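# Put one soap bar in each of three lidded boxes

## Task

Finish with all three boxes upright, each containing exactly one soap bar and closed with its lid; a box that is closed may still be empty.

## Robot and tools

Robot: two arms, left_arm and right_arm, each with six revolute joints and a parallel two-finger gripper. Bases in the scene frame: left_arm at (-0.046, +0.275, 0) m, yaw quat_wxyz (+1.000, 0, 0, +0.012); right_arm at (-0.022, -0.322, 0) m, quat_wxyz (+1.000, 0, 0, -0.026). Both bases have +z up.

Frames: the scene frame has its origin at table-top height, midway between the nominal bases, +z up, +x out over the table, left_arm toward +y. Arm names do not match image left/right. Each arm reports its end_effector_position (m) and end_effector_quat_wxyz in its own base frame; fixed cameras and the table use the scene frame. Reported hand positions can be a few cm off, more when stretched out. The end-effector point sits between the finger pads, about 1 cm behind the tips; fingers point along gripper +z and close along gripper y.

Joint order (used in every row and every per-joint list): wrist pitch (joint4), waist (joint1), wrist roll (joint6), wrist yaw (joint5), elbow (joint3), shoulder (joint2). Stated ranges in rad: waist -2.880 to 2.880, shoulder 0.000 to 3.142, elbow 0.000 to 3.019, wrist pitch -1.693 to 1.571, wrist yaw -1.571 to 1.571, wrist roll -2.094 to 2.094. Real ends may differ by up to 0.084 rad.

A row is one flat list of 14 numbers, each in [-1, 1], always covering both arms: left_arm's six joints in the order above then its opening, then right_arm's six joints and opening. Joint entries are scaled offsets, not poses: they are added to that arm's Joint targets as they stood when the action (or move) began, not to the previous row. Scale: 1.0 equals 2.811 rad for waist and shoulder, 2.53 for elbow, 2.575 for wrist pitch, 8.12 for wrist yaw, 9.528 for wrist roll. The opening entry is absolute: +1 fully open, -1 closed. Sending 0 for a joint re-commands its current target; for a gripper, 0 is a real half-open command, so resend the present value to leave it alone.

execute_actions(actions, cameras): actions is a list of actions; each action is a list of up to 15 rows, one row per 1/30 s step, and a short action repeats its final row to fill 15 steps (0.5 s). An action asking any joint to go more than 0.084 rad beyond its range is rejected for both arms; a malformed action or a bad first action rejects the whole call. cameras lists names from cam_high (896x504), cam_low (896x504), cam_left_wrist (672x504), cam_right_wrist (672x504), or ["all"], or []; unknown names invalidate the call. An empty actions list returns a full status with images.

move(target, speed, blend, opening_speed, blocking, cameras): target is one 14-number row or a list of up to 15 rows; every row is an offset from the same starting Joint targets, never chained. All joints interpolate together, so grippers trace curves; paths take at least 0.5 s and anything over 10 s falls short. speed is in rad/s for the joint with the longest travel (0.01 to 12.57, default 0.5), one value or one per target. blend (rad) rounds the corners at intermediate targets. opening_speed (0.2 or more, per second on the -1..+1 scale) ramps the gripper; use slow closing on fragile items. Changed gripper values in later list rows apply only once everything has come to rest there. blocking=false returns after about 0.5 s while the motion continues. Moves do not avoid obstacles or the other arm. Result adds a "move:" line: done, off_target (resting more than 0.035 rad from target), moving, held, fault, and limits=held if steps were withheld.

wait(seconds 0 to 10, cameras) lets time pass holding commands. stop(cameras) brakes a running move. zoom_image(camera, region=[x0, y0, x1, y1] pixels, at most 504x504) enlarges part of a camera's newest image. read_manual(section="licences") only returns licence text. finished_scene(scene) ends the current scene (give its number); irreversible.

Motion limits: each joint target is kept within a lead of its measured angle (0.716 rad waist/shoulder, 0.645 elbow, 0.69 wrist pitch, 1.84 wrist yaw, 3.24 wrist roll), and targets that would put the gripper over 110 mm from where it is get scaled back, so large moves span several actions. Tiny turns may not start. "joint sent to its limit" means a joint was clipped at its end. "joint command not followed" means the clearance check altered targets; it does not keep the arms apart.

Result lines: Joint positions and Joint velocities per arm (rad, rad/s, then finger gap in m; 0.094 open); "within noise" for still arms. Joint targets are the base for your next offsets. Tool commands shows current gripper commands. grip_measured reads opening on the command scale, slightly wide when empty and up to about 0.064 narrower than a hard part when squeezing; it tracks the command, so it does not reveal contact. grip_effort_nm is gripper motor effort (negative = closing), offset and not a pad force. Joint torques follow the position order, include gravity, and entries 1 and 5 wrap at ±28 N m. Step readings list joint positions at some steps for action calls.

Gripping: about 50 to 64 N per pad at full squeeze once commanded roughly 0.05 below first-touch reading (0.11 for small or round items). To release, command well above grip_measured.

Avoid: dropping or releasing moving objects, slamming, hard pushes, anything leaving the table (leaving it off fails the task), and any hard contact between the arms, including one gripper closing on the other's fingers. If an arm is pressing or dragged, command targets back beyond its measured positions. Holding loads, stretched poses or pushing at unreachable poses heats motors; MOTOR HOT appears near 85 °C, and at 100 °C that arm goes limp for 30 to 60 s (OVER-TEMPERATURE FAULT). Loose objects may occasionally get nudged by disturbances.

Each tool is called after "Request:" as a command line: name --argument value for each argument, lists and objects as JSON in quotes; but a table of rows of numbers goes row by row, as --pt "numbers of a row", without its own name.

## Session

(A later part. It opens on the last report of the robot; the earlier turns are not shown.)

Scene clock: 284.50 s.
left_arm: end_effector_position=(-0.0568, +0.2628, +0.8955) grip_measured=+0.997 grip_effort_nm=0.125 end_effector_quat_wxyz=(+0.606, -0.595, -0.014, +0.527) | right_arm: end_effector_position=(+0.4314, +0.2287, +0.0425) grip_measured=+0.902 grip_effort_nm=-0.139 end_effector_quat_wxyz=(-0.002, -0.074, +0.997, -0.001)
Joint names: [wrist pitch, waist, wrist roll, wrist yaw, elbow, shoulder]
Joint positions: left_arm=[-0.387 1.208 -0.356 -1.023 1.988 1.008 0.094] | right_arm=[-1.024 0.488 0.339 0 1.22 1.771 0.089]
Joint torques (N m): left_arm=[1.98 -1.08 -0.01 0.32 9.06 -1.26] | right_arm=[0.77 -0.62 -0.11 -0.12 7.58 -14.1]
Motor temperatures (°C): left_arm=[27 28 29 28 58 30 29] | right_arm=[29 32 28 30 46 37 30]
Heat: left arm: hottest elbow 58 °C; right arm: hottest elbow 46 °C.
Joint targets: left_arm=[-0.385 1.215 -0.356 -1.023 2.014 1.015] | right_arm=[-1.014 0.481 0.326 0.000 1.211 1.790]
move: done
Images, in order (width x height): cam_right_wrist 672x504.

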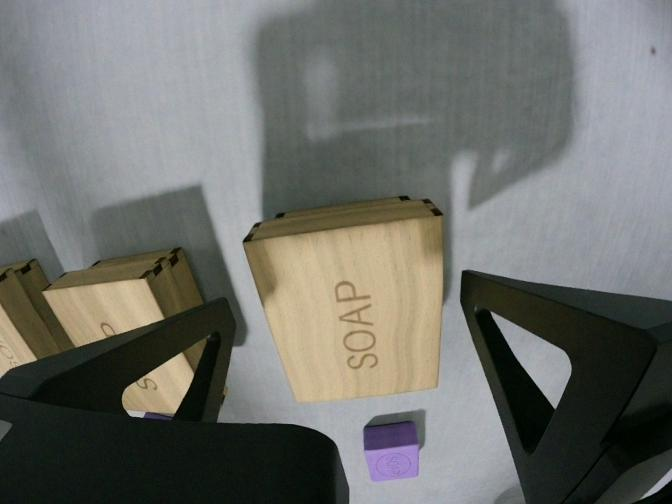

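Request:
move --pt "0 0 0 0 0 0 1 0 0 0 0 0 0 0.26" --pt "0 0 0 0 0 0 1 -0.0066 0 0 0 0.0217 -0.0089 0.26" --pt "0 0 0 0 0 0 1 -0.0279 0 0 0 0.0333 -0.0181 0.26" --pt "0 0 0 0 0 0 1 -0.0598 0 0 0 0.0496 -0.0318 0.26" --speed '[0.1,0.15,0.08,0.15]' --opening_speed 0.4 --cameras '["cam_right_wrist","cam_high","cam_low"]'

Request:
zoom_image --camera "cam_high" --region '[350, 180, 450, 300]'

Request:
zoom_image --camera "cam_right_wrist" --region '[220, 150, 460, 300]'

Scene clock: 308.53 s.
left_arm: end_effector_position=(-0.0568, +0.2628, +0.8955) grip_measured=+0.997 grip_effort_nm=0.129 end_effector_quat_wxyz=(+0.606, -0.595, -0.014, +0.527) | right_arm: end_effector_position=(+0.4291, +0.2268, +0.0907) grip_measured=+0.333 grip_effort_nm=-1.077 end_effector_quat_wxyz=(-0.009, -0.074, +0.997, -0.004)
Joint names: [wrist pitch, waist, wrist roll, wrist yaw, elbow, shoulder]
Joint positions: left_arm=[-0.387 1.208 -0.356 -1.023 1.988 1.008 0.094] | right_arm=[-1.16 0.487 0.339 0 1.283 1.713 0.063]
Joint torques (N m): left_arm=[1.96 -1.08 -0.01 0.32 9.05 -1.26] | right_arm=[0.02 -0.5 -0.11 -0.12 13.31 -15.91]
Motor temperatures (°C): left_arm=[27 28 29 28 55 30 29] | right_arm=[29 32 28 30 46 38 31]
Heat: left arm: hottest elbow 55 °C; right arm: hottest elbow 46 °C.
Joint targets: left_arm=[-0.385 1.215 -0.356 -1.023 2.014 1.015] | right_arm=[-1.168 0.481 0.326 0.000 1.337 1.701]
move: off_target (right_arm); right_arm: the elbow is farthest, 0.053 rad from its target
Images, in order (width x height): cam_high 896x504, cam_low 896x504, cam_right_wrist 672x504.

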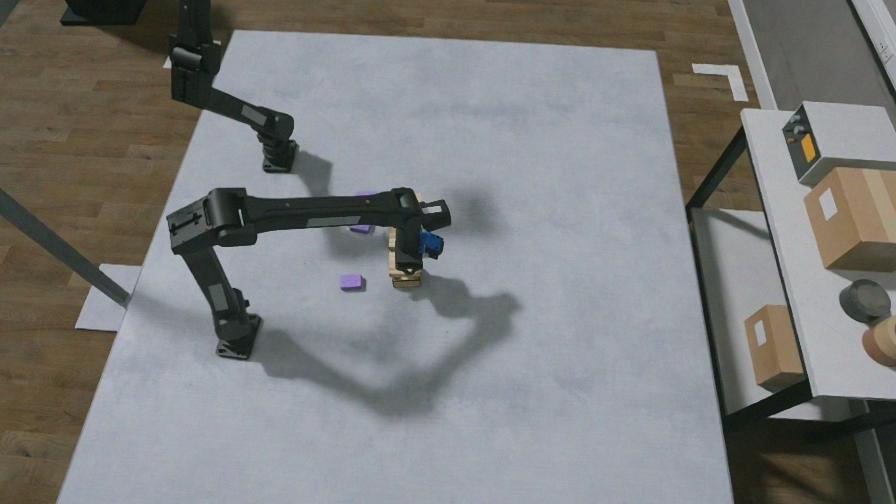

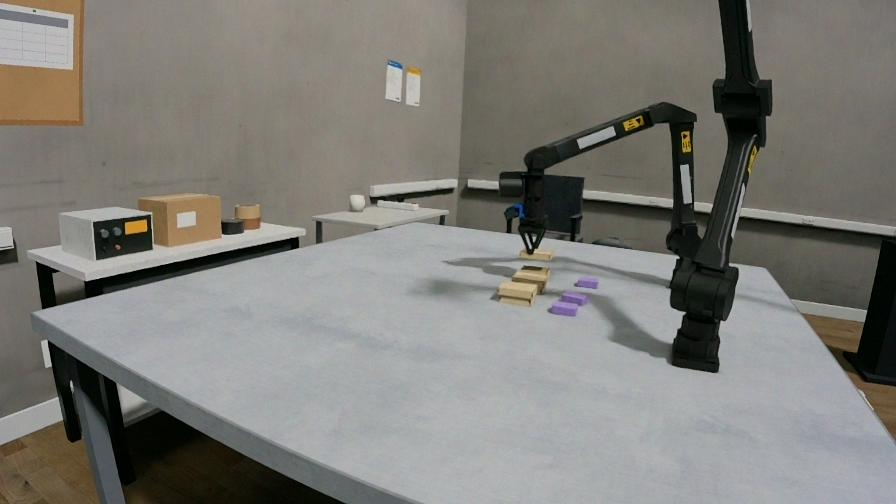

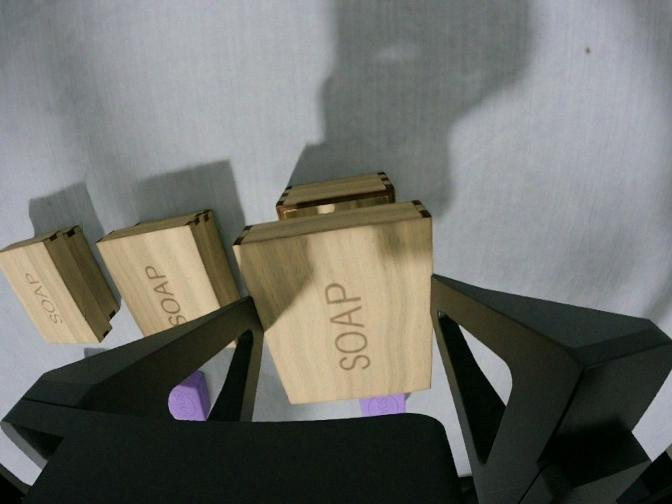

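Scaled by 4.200 from the camera's 896x504 image, which has a finer 1280x720 frame.

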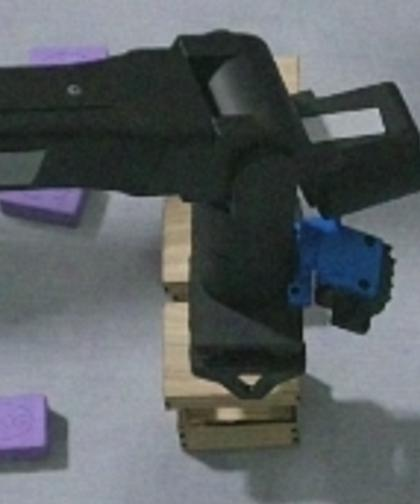

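Scaled by 2.100 from the camera's 672x504 image, which has a finer 960x720 frame.

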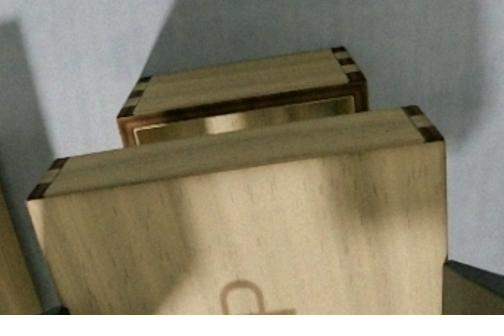

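Request:
move --pt "0 0 0 0 0 0 1 0 -0.1113 0 0 0 0 0.26" --pt "0 0 0 0 0 0 1 0.0695 -0.1113 0 0 -0.0593 0.0318 0.26" --pt "0 0 0 0 0 0 1 0.0790 -0.1113 0 0 -0.0632 0.0373 0.26" --speed '[0.5,0.25,0.05]' --cameras '["cam_right_wrist","cam_low"]'

Request:
zoom_image --camera "cam_low" --region '[490, 230, 590, 300]'

Scene clock: 332.70 s.
left_arm: end_effector_position=(-0.0568, +0.2628, +0.8955) grip_measured=+0.997 grip_effort_nm=0.129 end_effector_quat_wxyz=(+0.606, -0.595, -0.014, +0.527) | right_arm: end_effector_position=(+0.4794, +0.0790, +0.0278) grip_measured=+0.333 grip_effort_nm=-1.077 end_effector_quat_wxyz=(+0.003, +0.087, +0.996, +0.001)
Joint names: [wrist pitch, waist, wrist roll, wrist yaw, elbow, shoulder]
Joint positions: left_arm=[-0.387 1.208 -0.356 -1.023 1.988 1.008 0.094] | right_arm=[-0.974 0.164 0.339 0 1.19 1.781 0.063]
Joint torques (N m): left_arm=[1.98 -1.08 -0.01 0.32 9.05 -1.26] | right_arm=[0.68 0.38 -0.1 -0.13 7.04 -13.33]
Heat: left arm: hottest elbow 53 °C; right arm: hottest elbow 48 °C.
Joint targets: left_arm=[-0.385 1.215 -0.356 -1.023 2.014 1.015] | right_arm=[-0.965 0.168 0.326 0.000 1.177 1.805]
move: done
Images, in order (width x height): cam_low 896x504, cam_right_wrist 672x504.

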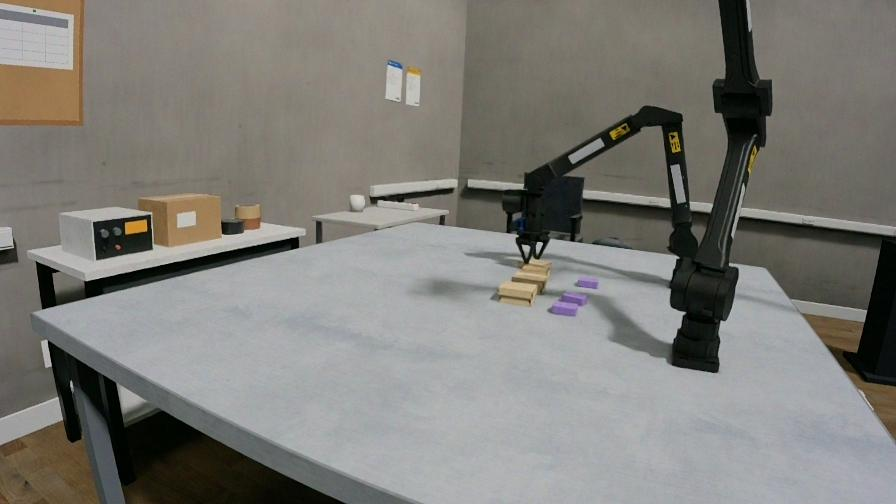

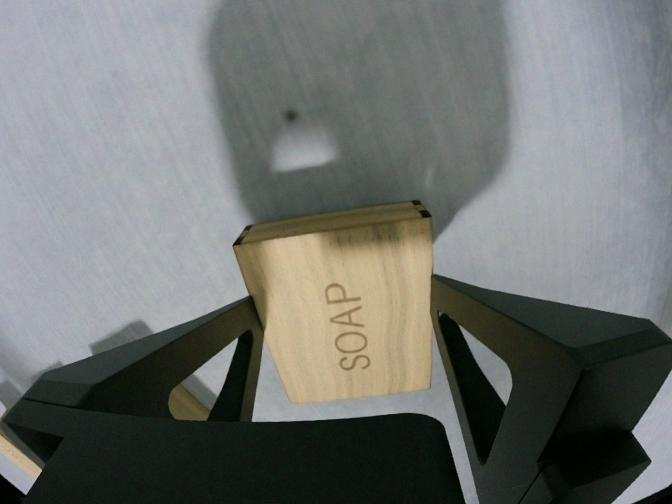

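Scaled by 5.040 from the camera's 896x504 image, which has a finer 1280x720 frame.

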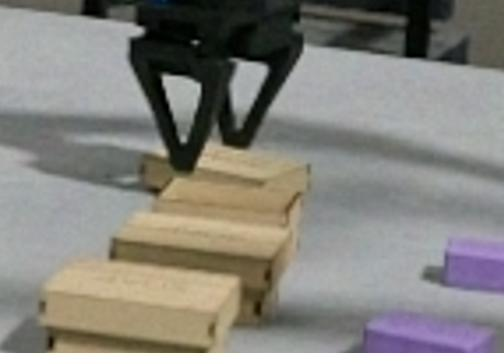

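Request:
move --target '[0,0,0,0,0,0,1,0.0040,0,0,0,-0.0020,0.0025,0.26]' --speed 0.05

Request:
move --target '[0,0,0,0,0,0,1,0.0040,0,0,0,-0.0020,0.0025,0.26]' --speed 0.05

Scene clock: 338.87 s.
left_arm: end_effector_position=(-0.0568, +0.2628, +0.8955) grip_measured=+0.997 grip_effort_nm=0.129 end_effector_quat_wxyz=(+0.606, -0.595, -0.014, +0.527) | right_arm: end_effector_position=(+0.4775, +0.0787, +0.0224) grip_measured=+0.333 grip_effort_nm=-1.072 end_effector_quat_wxyz=(+0.000, +0.087, +0.996, +0.000)
Joint names: [wrist pitch, waist, wrist roll, wrist yaw, elbow, shoulder]
Joint positions: left_arm=[-0.387 1.208 -0.356 -1.023 1.988 1.008 0.094] | right_arm=[-0.965 0.164 0.339 0 1.183 1.788 0.063]
Joint torques (N m): left_arm=[1.98 -1.08 -0.01 0.32 9.05 -1.26] | right_arm=[0.77 0.38 -0.11 -0.12 7.15 -13.51]
Heat: left arm: hottest elbow 52 °C; right arm: hottest elbow 48 °C.
Joint targets: left_arm=[-0.385 1.215 -0.356 -1.023 2.014 1.015] | right_arm=[-0.955 0.168 0.326 0.000 1.172 1.813]
move: done

Scene clock: 339.60 s.
left_arm: end_effector_position=(-0.0568, +0.2628, +0.8955) grip_measured=+0.997 grip_effort_nm=0.129 end_effector_quat_wxyz=(+0.606, -0.595, -0.014, +0.527) | right_arm: end_effector_position=(+0.4791, +0.0790, +0.0224) grip_measured=+0.333 grip_effort_nm=-1.082 end_effector_quat_wxyz=(+0.003, +0.087, +0.996, +0.001)
Joint names: [wrist pitch, waist, wrist roll, wrist yaw, elbow, shoulder]
Joint positions: left_arm=[-0.387 1.208 -0.356 -1.023 1.988 1.008 0.094] | right_arm=[-0.959 0.164 0.339 0 1.183 1.788 0.063]
Joint torques (N m): left_arm=[1.98 -1.08 -0.01 0.32 9.06 -1.32] | right_arm=[0.84 0.38 -0.11 -0.12 6.72 -12.86]
Heat: left arm: hottest elbow 52 °C; right arm: hottest elbow 48 °C.
Joint targets: left_arm=[-0.385 1.215 -0.356 -1.023 2.014 1.015] | right_arm=[-0.944 0.168 0.326 0.000 1.167 1.820]
move: done

Request:
move --pt "0 0 0 0 0 0 1 -0.006 0 0 0 0 -0.0045 0.26" --pt "0 0 0 0 0 0 1 -0.006 0 0 0 0 -0.0045 0.75" --pt "0 0 0 0 0 0 1 -0.0777 0 0 0 0.0632 -0.0425 0.75" --pt "0 0 0 0 0 0 1 -0.0955 0.1341 0.0177 0 -0.0542 -0.1405 0.5" --speed '[0.1,0.1,0.2,0.5]' --opening_speed 0.8 --cameras '["cam_right_wrist","cam_high"]'

Scene clock: 358.53 s.
left_arm: end_effector_position=(-0.0568, +0.2628, +0.8955) grip_measured=+0.997 grip_effort_nm=0.129 end_effector_quat_wxyz=(+0.606, -0.595, -0.014, +0.527) | right_arm: end_effector_position=(+0.3334, +0.2011, +0.1231) grip_measured=+0.503 grip_effort_nm=-0.149 end_effector_quat_wxyz=(-0.002, -0.031, +1.000, -0.001)
Joint names: [wrist pitch, waist, wrist roll, wrist yaw, elbow, shoulder]
Joint positions: left_arm=[-0.387 1.208 -0.356 -1.023 1.988 1.008 0.094] | right_arm=[-1.184 0.544 0.481 0 1.042 1.435 0.071]
Joint torques (N m): left_arm=[1.99 -1.14 -0.01 0.32 9.06 -1.26] | right_arm=[0.13 0.15 0.14 -0.11 7.95 -11.69]
Heat: left arm: hottest elbow 52 °C; right arm: hottest elbow 47 °C.
Joint targets: left_arm=[-0.385 1.215 -0.356 -1.023 2.014 1.015] | right_arm=[-1.190 0.545 0.495 0.000 1.029 1.424]
move: done
Images, in order (width x height): cam_high 896x504, cam_right_wrist 672x504.

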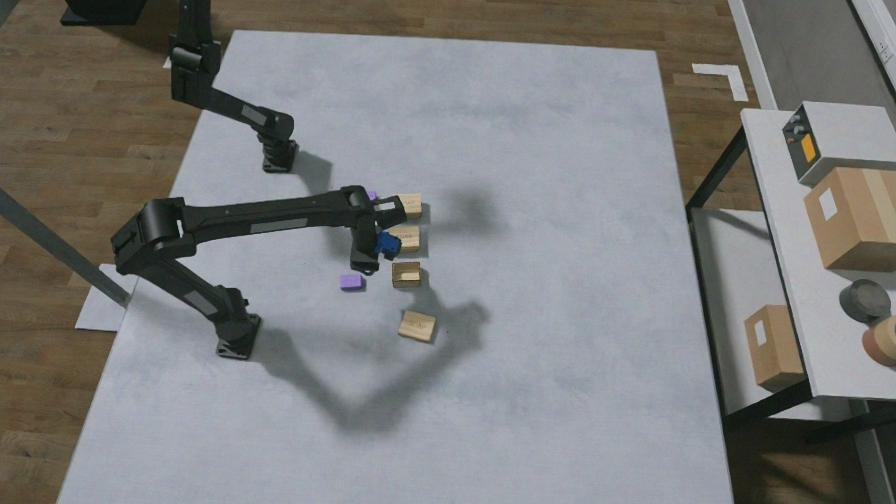

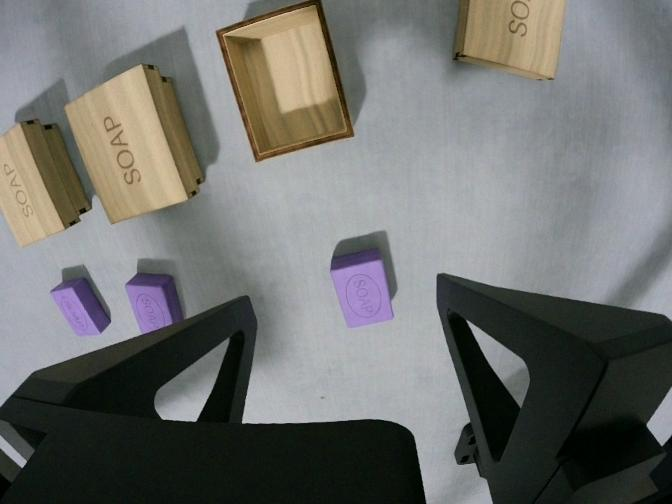

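Request:
move --target '[0,0,0,0,0,0,1,0.0994,0.0251,-0.0087,0,-0.1010,0.0015,0.4]' --speed 0.25 --cameras '["cam_right_wrist","cam_low"]'

Request:
zoom_image --camera "cam_low" --region '[530, 250, 630, 330]'

Scene clock: 390.90 s.
left_arm: end_effector_position=(-0.0568, +0.2628, +0.8955) grip_measured=+0.997 grip_effort_nm=0.125 end_effector_quat_wxyz=(+0.606, -0.595, -0.014, +0.527) | right_arm: end_effector_position=(+0.2757, +0.1918, +0.0377) grip_measured=+0.402 grip_effort_nm=-0.139 end_effector_quat_wxyz=(-0.010, -0.092, +0.996, -0.006)
Joint names: [wrist pitch, waist, wrist roll, wrist yaw, elbow, shoulder]
Joint positions: left_arm=[-0.387 1.208 -0.356 -1.023 1.988 1.008 0.094] | right_arm=[-0.943 0.609 0.426 0 0.784 1.435 0.066]
Joint torques (N m): left_arm=[1.98 -1.08 -0.01 0.32 9.07 -1.26] | right_arm=[0.64 0.67 -0.07 -0.12 6.97 -9.93]
Motor temperatures (°C): left_arm=[27 28 29 28 50 30 29] | right_arm=[29 31 28 30 46 36 31]
Heat: left arm: hottest elbow 50 °C; right arm: hottest elbow 46 °C.
Joint targets: left_arm=[-0.385 1.215 -0.356 -1.023 2.014 1.015] | right_arm=[-0.934 0.616 0.412 0.000 0.774 1.429]
move: done
Images, in order (width x height): cam_low 896x504, cam_right_wrist 672x504.

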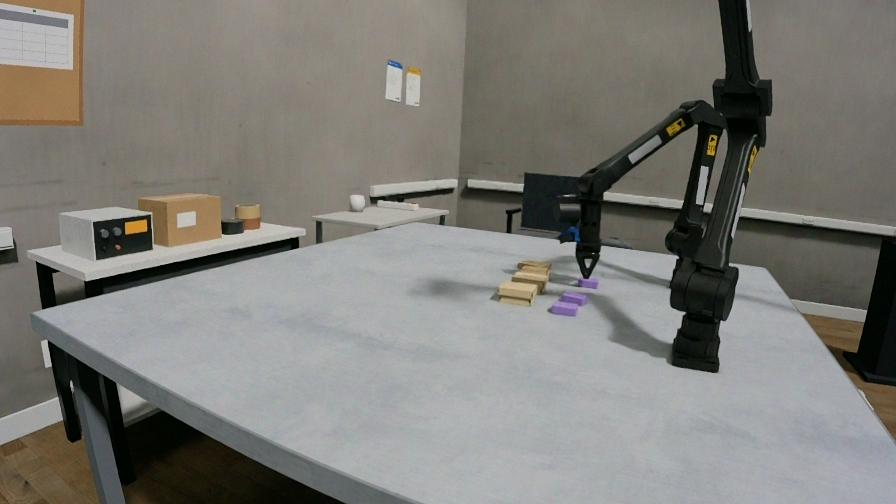

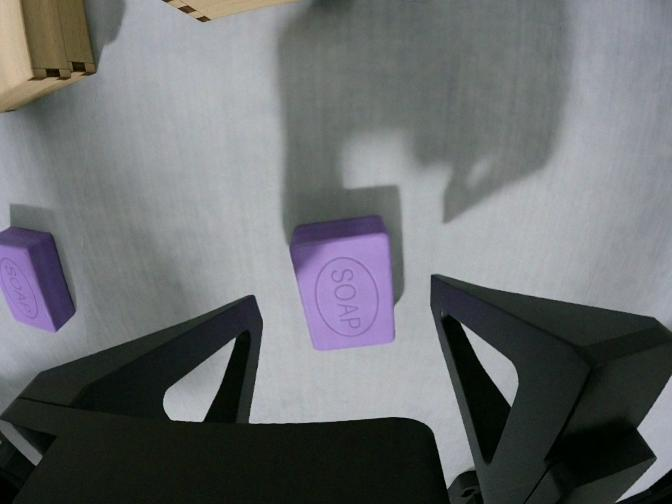

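Scaled by 5.040 from the camera's 896x504 image, which has a finer 1280x720 frame.

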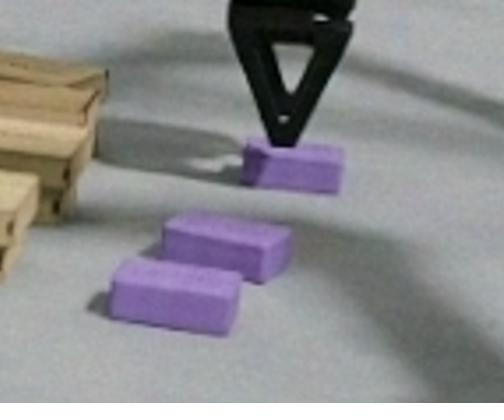

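Request:
move --pt "0 0 0 0 0 0 0.4 0.0273 0 0 0 -0.0110 0.0220 0.4" --pt "0 0 0 0 0 0 1 0.0273 0 0 0 -0.0110 0.0220 -0.24" --speed 0.08 --opening_speed 0.25 --cameras '["cam_right_wrist","cam_low"]'

Request:
zoom_image --camera "cam_low" --region '[530, 250, 630, 330]'

Scene clock: 409.13 s.
left_arm: end_effector_position=(-0.0568, +0.2628, +0.8955) grip_measured=+0.997 grip_effort_nm=0.134 end_effector_quat_wxyz=(+0.606, -0.595, -0.014, +0.527) | right_arm: end_effector_position=(+0.2757, +0.1917, +0.0174) grip_measured=-0.218 grip_effort_nm=-1.028 end_effector_quat_wxyz=(-0.008, -0.092, +0.996, -0.005)
Joint names: [wrist pitch, waist, wrist roll, wrist yaw, elbow, shoulder]
Joint positions: left_arm=[-0.387 1.208 -0.356 -1.023 1.988 1.008 0.094] | right_arm=[-0.873 0.609 0.425 0 0.756 1.473 0.037]
Joint torques (N m): left_arm=[1.98 -1.03 -0.01 0.32 9.06 -1.26] | right_arm=[0.69 0.62 -0.11 -0.12 6.52 -8.29]
Heat: left arm: hottest elbow 50 °C; right arm: hottest elbow 45 °C.
Joint targets: left_arm=[-0.385 1.215 -0.356 -1.023 2.014 1.015] | right_arm=[-0.864 0.616 0.412 0.000 0.746 1.491]
move: done
Images, in order (width x height): cam_low 896x504, cam_right_wrist 672x504.

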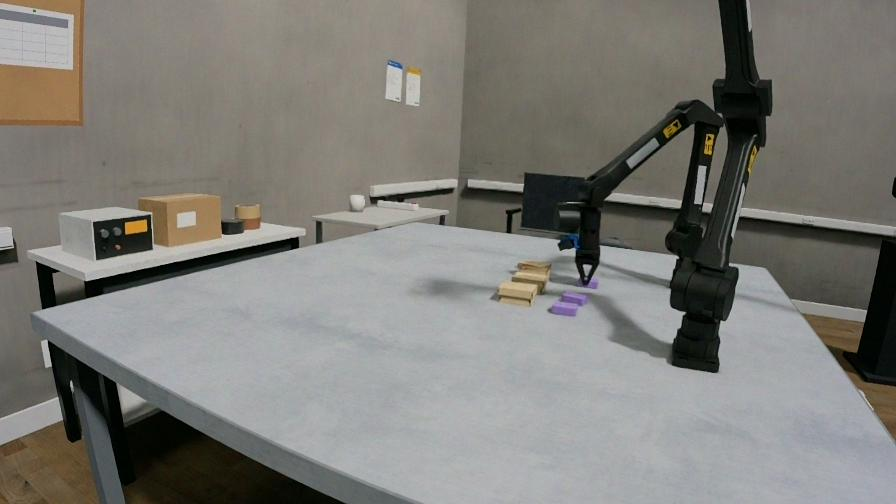

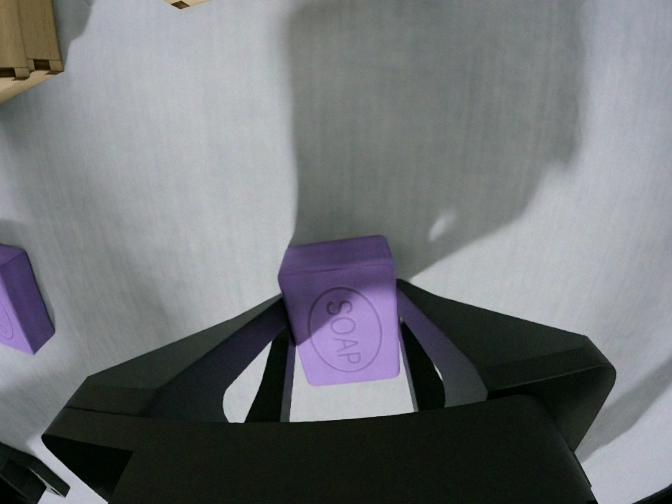

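Scaled by 5.040 from the camera's 896x504 image, which has a finer 1280x720 frame.

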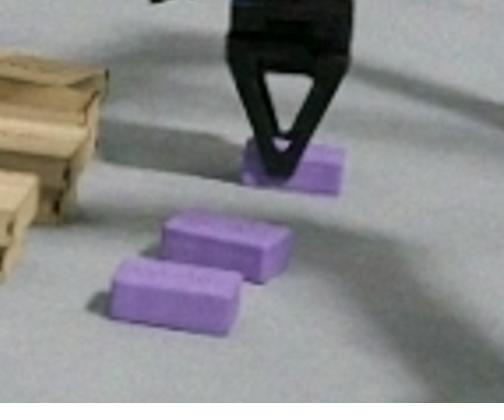

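Request:
move --pt "0 0 0 0 0 0 1 -0.0994 0 0 0 0.0648 -0.0591 -0.26" --pt "0 0 0 0 0 0 1 -0.1227 -0.0512 -0.0098 0 0.2466 0.0744 -0.26" --pt "0 0 0 0 0 0 1 -0.0905 -0.0512 -0.0098 0 0.2047 0.0957 -0.26" --speed '[0.25,0.4,0.15]' --cameras '["cam_right_wrist","cam_low","cam_high"]'

Request:
zoom_image --camera "cam_low" --region '[495, 235, 575, 295]'

Request:
zoom_image --camera "cam_right_wrist" --region '[240, 190, 440, 400]'

Request:
zoom_image --camera "cam_high" --region '[370, 230, 440, 300]'

Scene clock: 462.27 s.
left_arm: end_effector_position=(-0.0568, +0.2628, +0.8955) grip_measured=+0.997 grip_effort_nm=0.129 end_effector_quat_wxyz=(+0.606, -0.595, -0.014, +0.527) | right_arm: end_effector_position=(+0.4377, +0.2251, +0.0726) grip_measured=-0.221 grip_effort_nm=-1.072 end_effector_quat_wxyz=(-0.003, -0.072, +0.997, -0.001)
Joint names: [wrist pitch, waist, wrist roll, wrist yaw, elbow, shoulder]
Joint positions: left_arm=[-0.387 1.208 -0.356 -1.023 1.988 1.008 0.094] | right_arm=[-1.106 0.476 0.332 0 1.271 1.743 0.037]
Joint torques (N m): left_arm=[1.98 -1.08 -0.01 0.32 9.06 -1.26] | right_arm=[0.69 -0.38 -0.11 -0.13 8.09 -13.98]
Heat: left arm: hottest elbow 49 °C; right arm: hottest elbow 45 °C.
Joint targets: left_arm=[-0.385 1.215 -0.356 -1.023 2.014 1.015] | right_arm=[-1.097 0.472 0.318 0.000 1.264 1.759]
move: done
Images, in order (width x height): cam_high 896x504, cam_low 896x504, cam_right_wrist 672x504.

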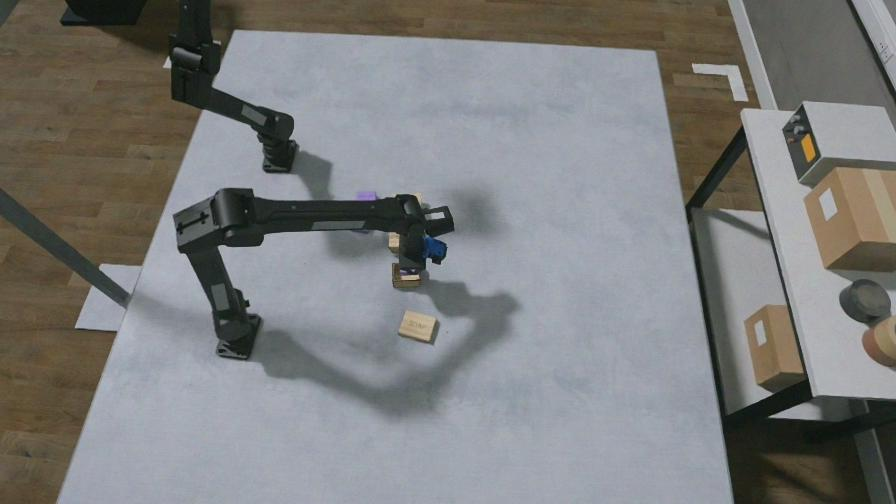

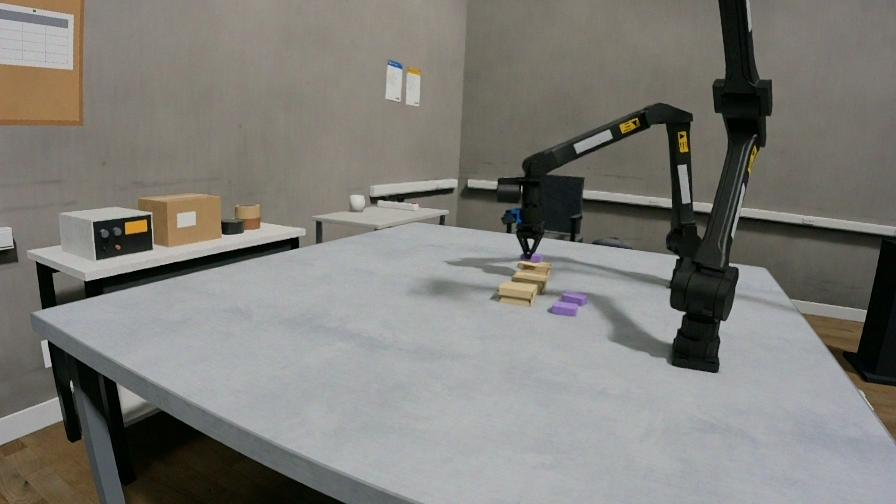

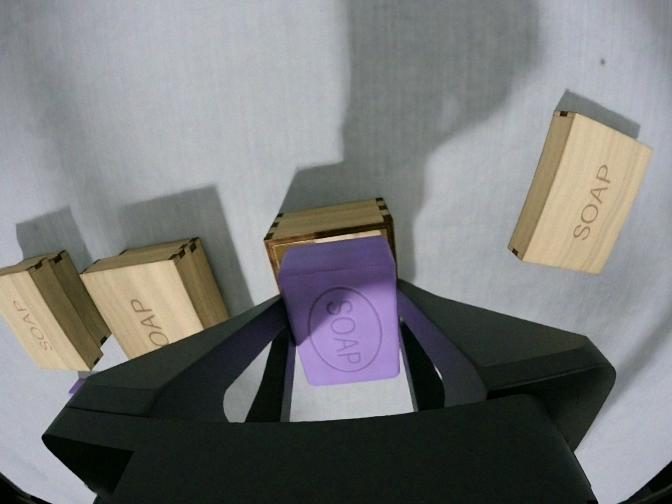

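Scaled by 6.300 from the camera's 896x504 image, which has a finer 1280x720 frame.

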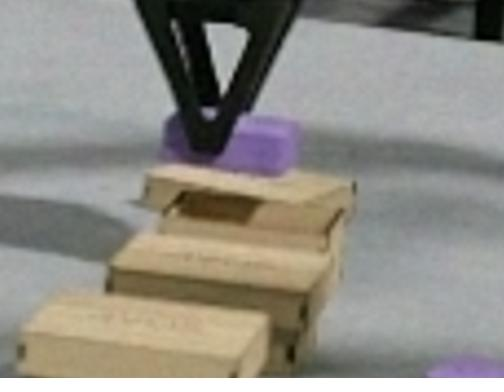

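Scaled by 2.400 from the camera's 672x504 image, which has a finer 960x720 frame.

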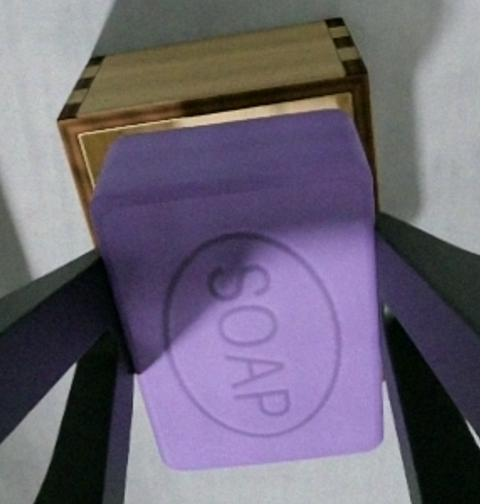

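Scaled by 7.200 from the camera's 896x504 image, which has a finer 1280x720 frame.

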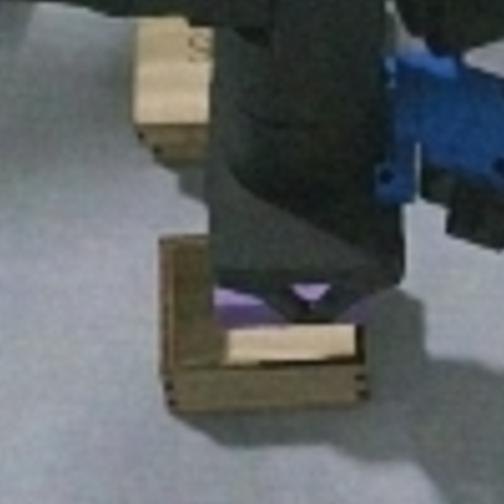

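Request:
move --pt "0 0 0 0 0 0 1 -0.0117 0.0082 0.0039 0 0.0237 -0.0160 -0.26" --pt "0 0 0 0 0 0 1 0.0082 0.0082 0.0039 0 -0.0146 -0.0060 -0.26" --pt "0 0 0 0 0 0 1 0.0199 0.0082 0.0039 0 -0.0204 -0.0002 -0.26" --speed '[0.15,0.12,0.08]' --cameras '["cam_right_wrist","cam_low","cam_high"]'

Request:
zoom_image --camera "cam_right_wrist" --region '[240, 190, 440, 400]'

Request:
zoom_image --camera "cam_high" --region '[370, 230, 440, 300]'

Scene clock: 491.90 s.
left_arm: end_effector_position=(-0.0568, +0.2628, +0.8955) grip_measured=+0.997 grip_effort_nm=0.139 end_effector_quat_wxyz=(+0.606, -0.595, -0.014, +0.527) | right_arm: end_effector_position=(+0.4276, +0.2272, +0.0591) grip_measured=-0.221 grip_effort_nm=-1.082 end_effector_quat_wxyz=(+0.001, -0.073, +0.997, +0.000)
Joint names: [wrist pitch, waist, wrist roll, wrist yaw, elbow, shoulder]
Joint positions: left_arm=[-0.387 1.208 -0.356 -1.023 1.988 1.008 0.094] | right_arm=[-1.055 0.489 0.342 0 1.222 1.736 0.037]
Joint torques (N m): left_arm=[1.98 -1.08 -0.01 0.32 9.05 -1.26] | right_arm=[0.81 0.5 0.14 -0.13 7.69 -13.27]
Heat: left arm: hottest elbow 49 °C; right arm: hottest elbow 45 °C.
Joint targets: left_arm=[-0.385 1.215 -0.356 -1.023 2.014 1.015] | right_arm=[-1.046 0.495 0.356 0.000 1.212 1.759]
move: done
Images, in order (width x height): cam_high 896x504, cam_low 896x504, cam_right_wrist 672x504.

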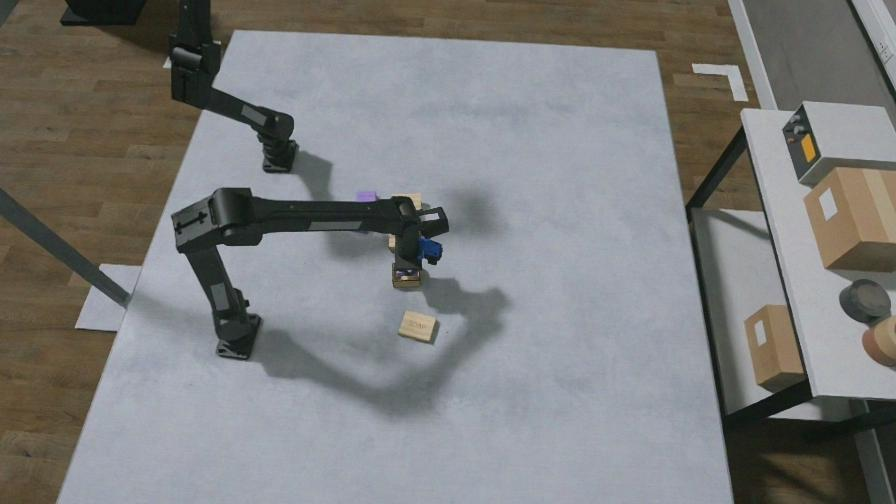

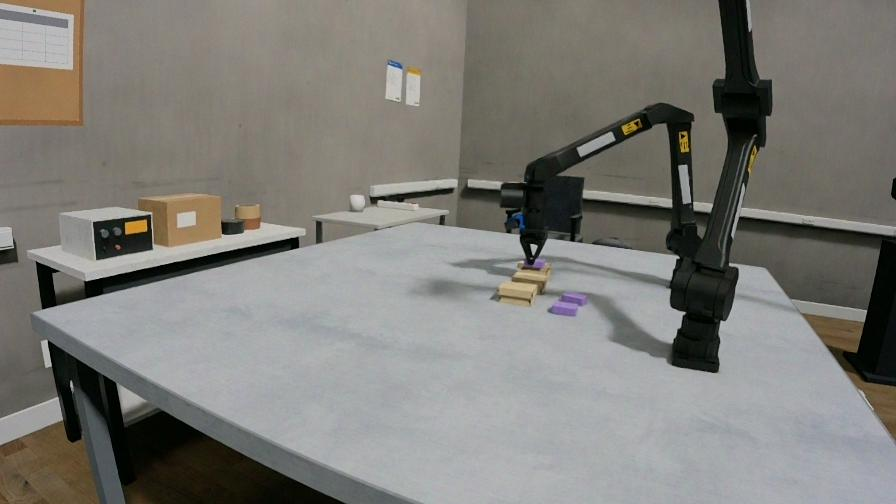

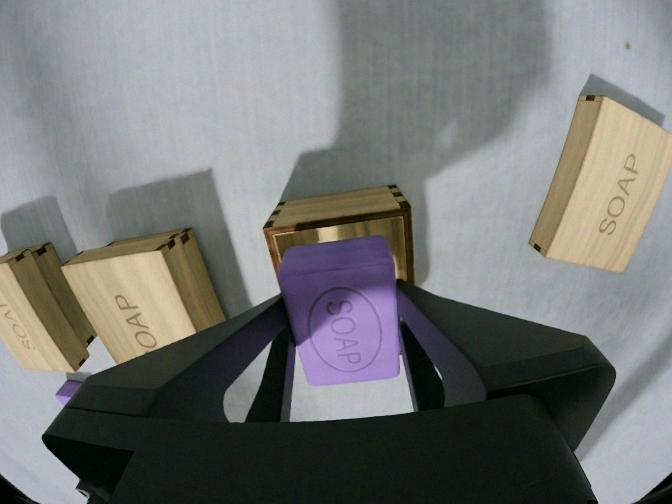

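Scaled by 2.400 from the camera's 672x504 image, which has a finer 960x720 frame.

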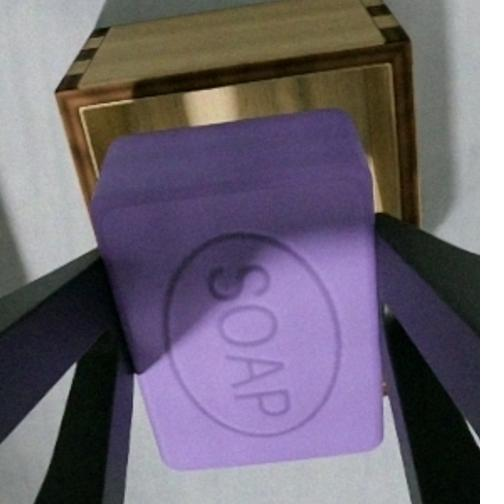

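Scaled by 7.200 from the camera's 896x504 image, which has a finer 1280x720 frame.

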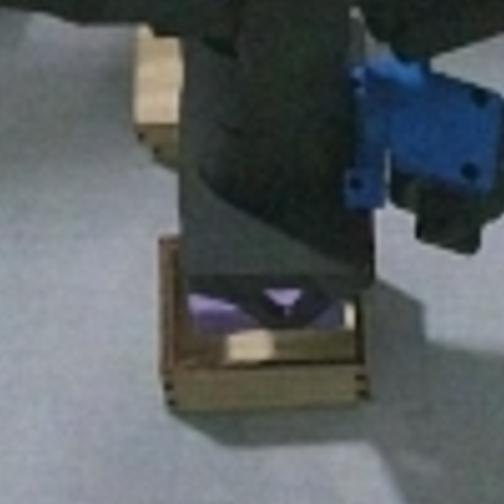

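Request:
move --pt "0 0 0 0 0 0 1 0 -0.0064 0 0 0 0 -0.26" --pt "0 0 0 0 0 0 1 0.0096 -0.0064 0 0 -0.0044 0.0054 -0.26" --pt "0 0 0 0 0 0 1 0.0096 -0.0064 0 0 -0.0044 0.0054 -0.14" --speed '[0.1,0.06,0.06]' --opening_speed 0.2 --cameras '["cam_right_wrist","cam_low"]'

Request:
zoom_image --camera "cam_right_wrist" --region '[240, 190, 440, 400]'

Scene clock: 510.37 s.
left_arm: end_effector_position=(-0.0568, +0.2628, +0.8955) grip_measured=+0.997 grip_effort_nm=0.134 end_effector_quat_wxyz=(+0.606, -0.595, -0.014, +0.527) | right_arm: end_effector_position=(+0.4286, +0.2244, +0.0471) grip_measured=-0.143 grip_effort_nm=0.051 end_effector_quat_wxyz=(-0.001, -0.070, +0.998, -0.001)
Joint names: [wrist pitch, waist, wrist roll, wrist yaw, elbow, shoulder]
Joint positions: left_arm=[-0.387 1.208 -0.356 -1.023 1.988 1.008 0.094] | right_arm=[-1.03 0.483 0.342 0 1.21 1.754 0.04]
Joint torques (N m): left_arm=[1.98 -1.03 -0.01 0.32 9.06 -1.26] | right_arm=[0.7 -0.5 0.13 -0.12 7.62 -13.57]
Heat: left arm: hottest elbow 49 °C; right arm: hottest elbow 45 °C.
Joint targets: left_arm=[-0.385 1.215 -0.356 -1.023 2.014 1.015] | right_arm=[-1.021 0.477 0.355 0.000 1.201 1.774]
move: done
Images, in order (width x height): cam_low 896x504, cam_right_wrist 672x504.

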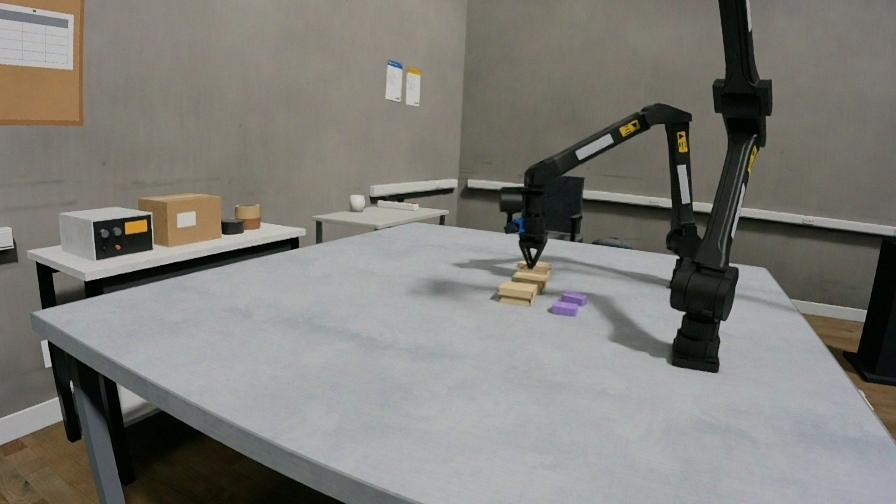

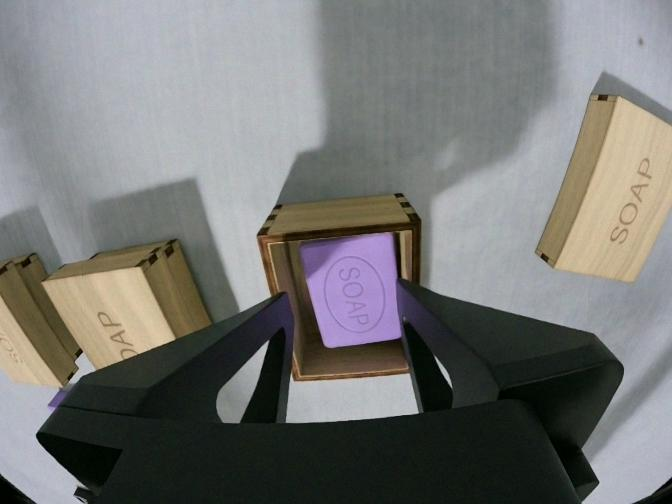

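Scaled by 2.400 from the camera's 672x504 image, which has a finer 960x720 frame.

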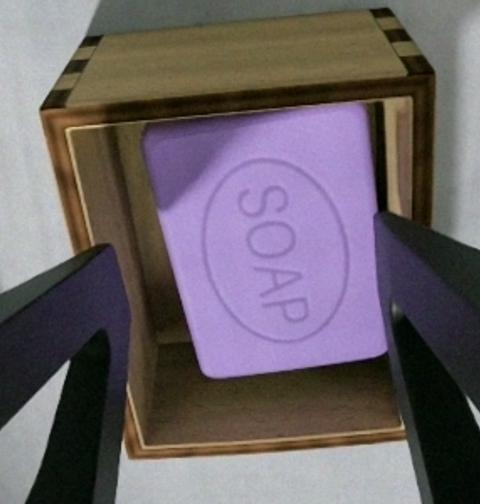

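Request:
move --pt "0 0 0 0 0 0 1 -0.0777 -0.0064 0 0 0.0632 -0.0391 -0.14" --pt "0 0 0 0 0 0 1 -0.0357 -0.1106 -0.0003 0 0.0237 -0.0213 0.9" --pt "0 0 0 0 0 0 1 -0.0357 -0.1106 -0.0003 0 0.0170 -0.0185 0.9" --pt "0 0 0 0 0 0 1 0.0264 -0.1106 -0.0003 0 -0.0119 0.0114 0.9" --speed '[0.2,0.4,0.15,0.15]' --opening_speed 1 --cameras '["cam_right_wrist"]'

Scene clock: 542.10 s.
left_arm: end_effector_position=(-0.0568, +0.2628, +0.8955) grip_measured=+0.997 grip_effort_nm=0.129 end_effector_quat_wxyz=(+0.606, -0.595, -0.014, +0.527) | right_arm: end_effector_position=(+0.4777, +0.0786, +0.0234) grip_measured=+0.898 grip_effort_nm=0.051 end_effector_quat_wxyz=(+0.002, +0.089, +0.996, +0.001)
Joint names: [wrist pitch, waist, wrist roll, wrist yaw, elbow, shoulder]
Joint positions: left_arm=[-0.387 1.208 -0.356 -1.023 1.988 1.008 0.094] | right_arm=[-0.962 0.164 0.342 0 1.181 1.785 0.089]
Joint torques (N m): left_arm=[1.98 -1.08 -0.01 0.32 9.05 -1.26] | right_arm=[0.68 0.21 0.11 -0.12 7.25 -13.45]
Heat: left arm: hottest elbow 48 °C; right arm: hottest elbow 45 °C.
Joint targets: left_arm=[-0.385 1.215 -0.356 -1.023 2.014 1.015] | right_arm=[-0.953 0.166 0.352 0.000 1.171 1.806]
move: done
Images, in order (width x height): cam_right_wrist 672x504.

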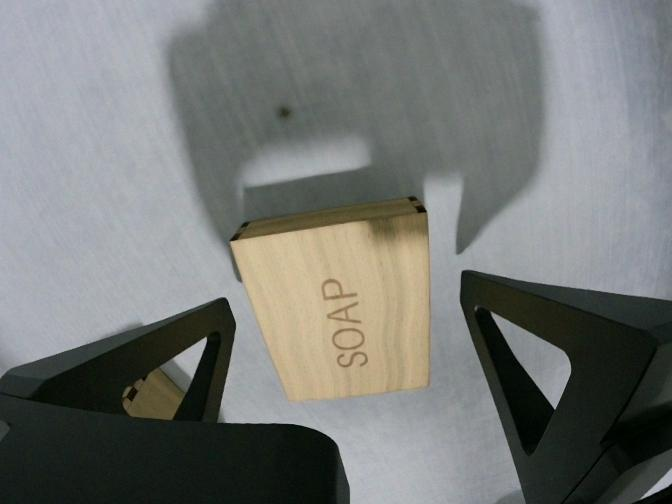

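Request:
move --pt "0 0 0 0 0 0 1 0 0 0 0 0 0 0.26" --pt "0 0 0 0 0 0 1 -0.0066 0 0 0 0.0217 -0.0089 0.26" --pt "0 0 0 0 0 0 1 -0.0598 0 0 0 0.0496 -0.0318 0.26" --pt "0 0 0 0 0 0 1 -0.1153 0.1146 0.0016 0 0.0826 -0.0164 0.26" --pt "0 0 0 0 0 0 1 -0.0971 0.1146 0.0016 0 0.0553 -0.0060 0.26" --speed '[0.1,0.2,0.2,0.4,0.15]' --opening_speed 0.4 --cameras '["cam_right_wrist","cam_low","cam_high"]'

Request:
zoom_image --camera "cam_right_wrist" --region '[210, 150, 460, 430]'

Request:
zoom_image --camera "cam_low" --region '[500, 240, 560, 290]'

Scene clock: 573.97 s.
left_arm: end_effector_position=(-0.0568, +0.2628, +0.8955) grip_measured=+0.997 grip_effort_nm=0.134 end_effector_quat_wxyz=(+0.606, -0.595, -0.014, +0.527) | right_arm: end_effector_position=(+0.4289, +0.2289, +0.0793) grip_measured=+0.324 grip_effort_nm=-1.082 end_effector_quat_wxyz=(-0.039, -0.068, +0.997, -0.018)
Joint names: [wrist pitch, waist, wrist roll, wrist yaw, elbow, shoulder]
Joint positions: left_arm=[-0.387 1.208 -0.356 -1.023 1.988 1.008 0.094] | right_arm=[-1.211 0.491 0.355 0 1.322 1.767 0.062]
Joint torques (N m): left_arm=[1.96 -1.03 0 0.32 9.06 -1.26] | right_arm=[0.57 -0.26 0.14 -0.13 7.73 -14.04]
Heat: left arm: hottest elbow 48 °C; right arm: hottest elbow 46 °C.
Joint targets: left_arm=[-0.385 1.215 -0.356 -1.023 2.014 1.015] | right_arm=[-1.203 0.488 0.368 0.000 1.311 1.789]
move: done
Images, in order (width x height): cam_high 896x504, cam_low 896x504, cam_right_wrist 672x504.

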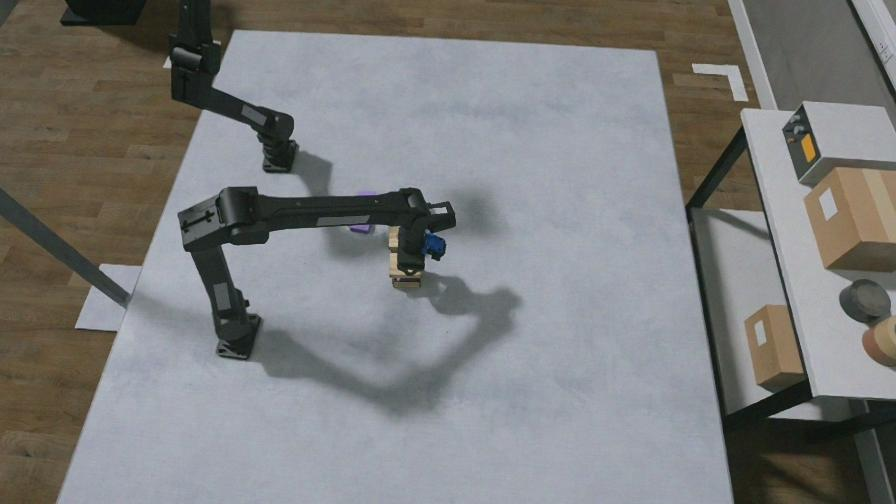

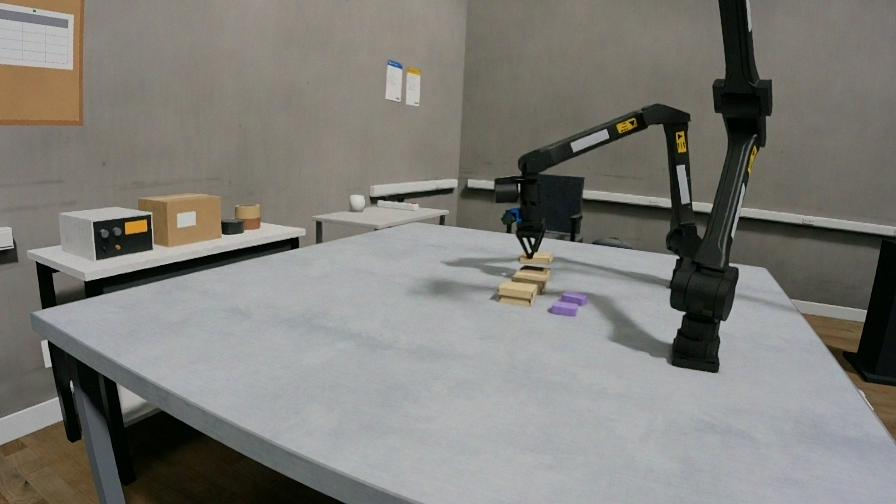

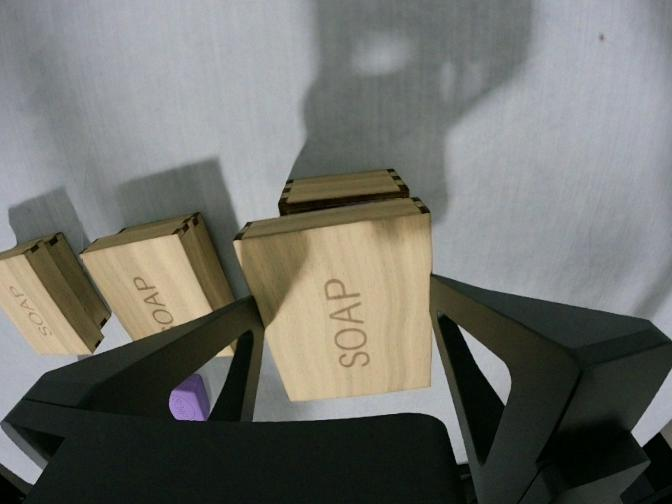

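Scaled by 1.800 from the camera's 672x504 image, which has a finer 960x720 frame.

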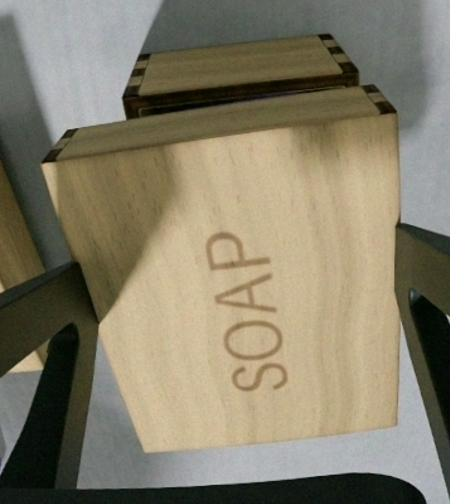

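Scaled by 8.400 from the camera's 896x504 image, which has a finer 1280x720 frame.

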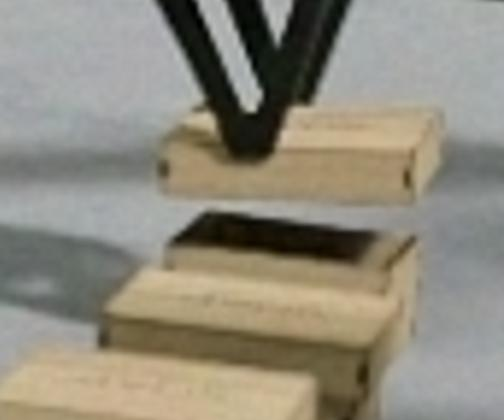

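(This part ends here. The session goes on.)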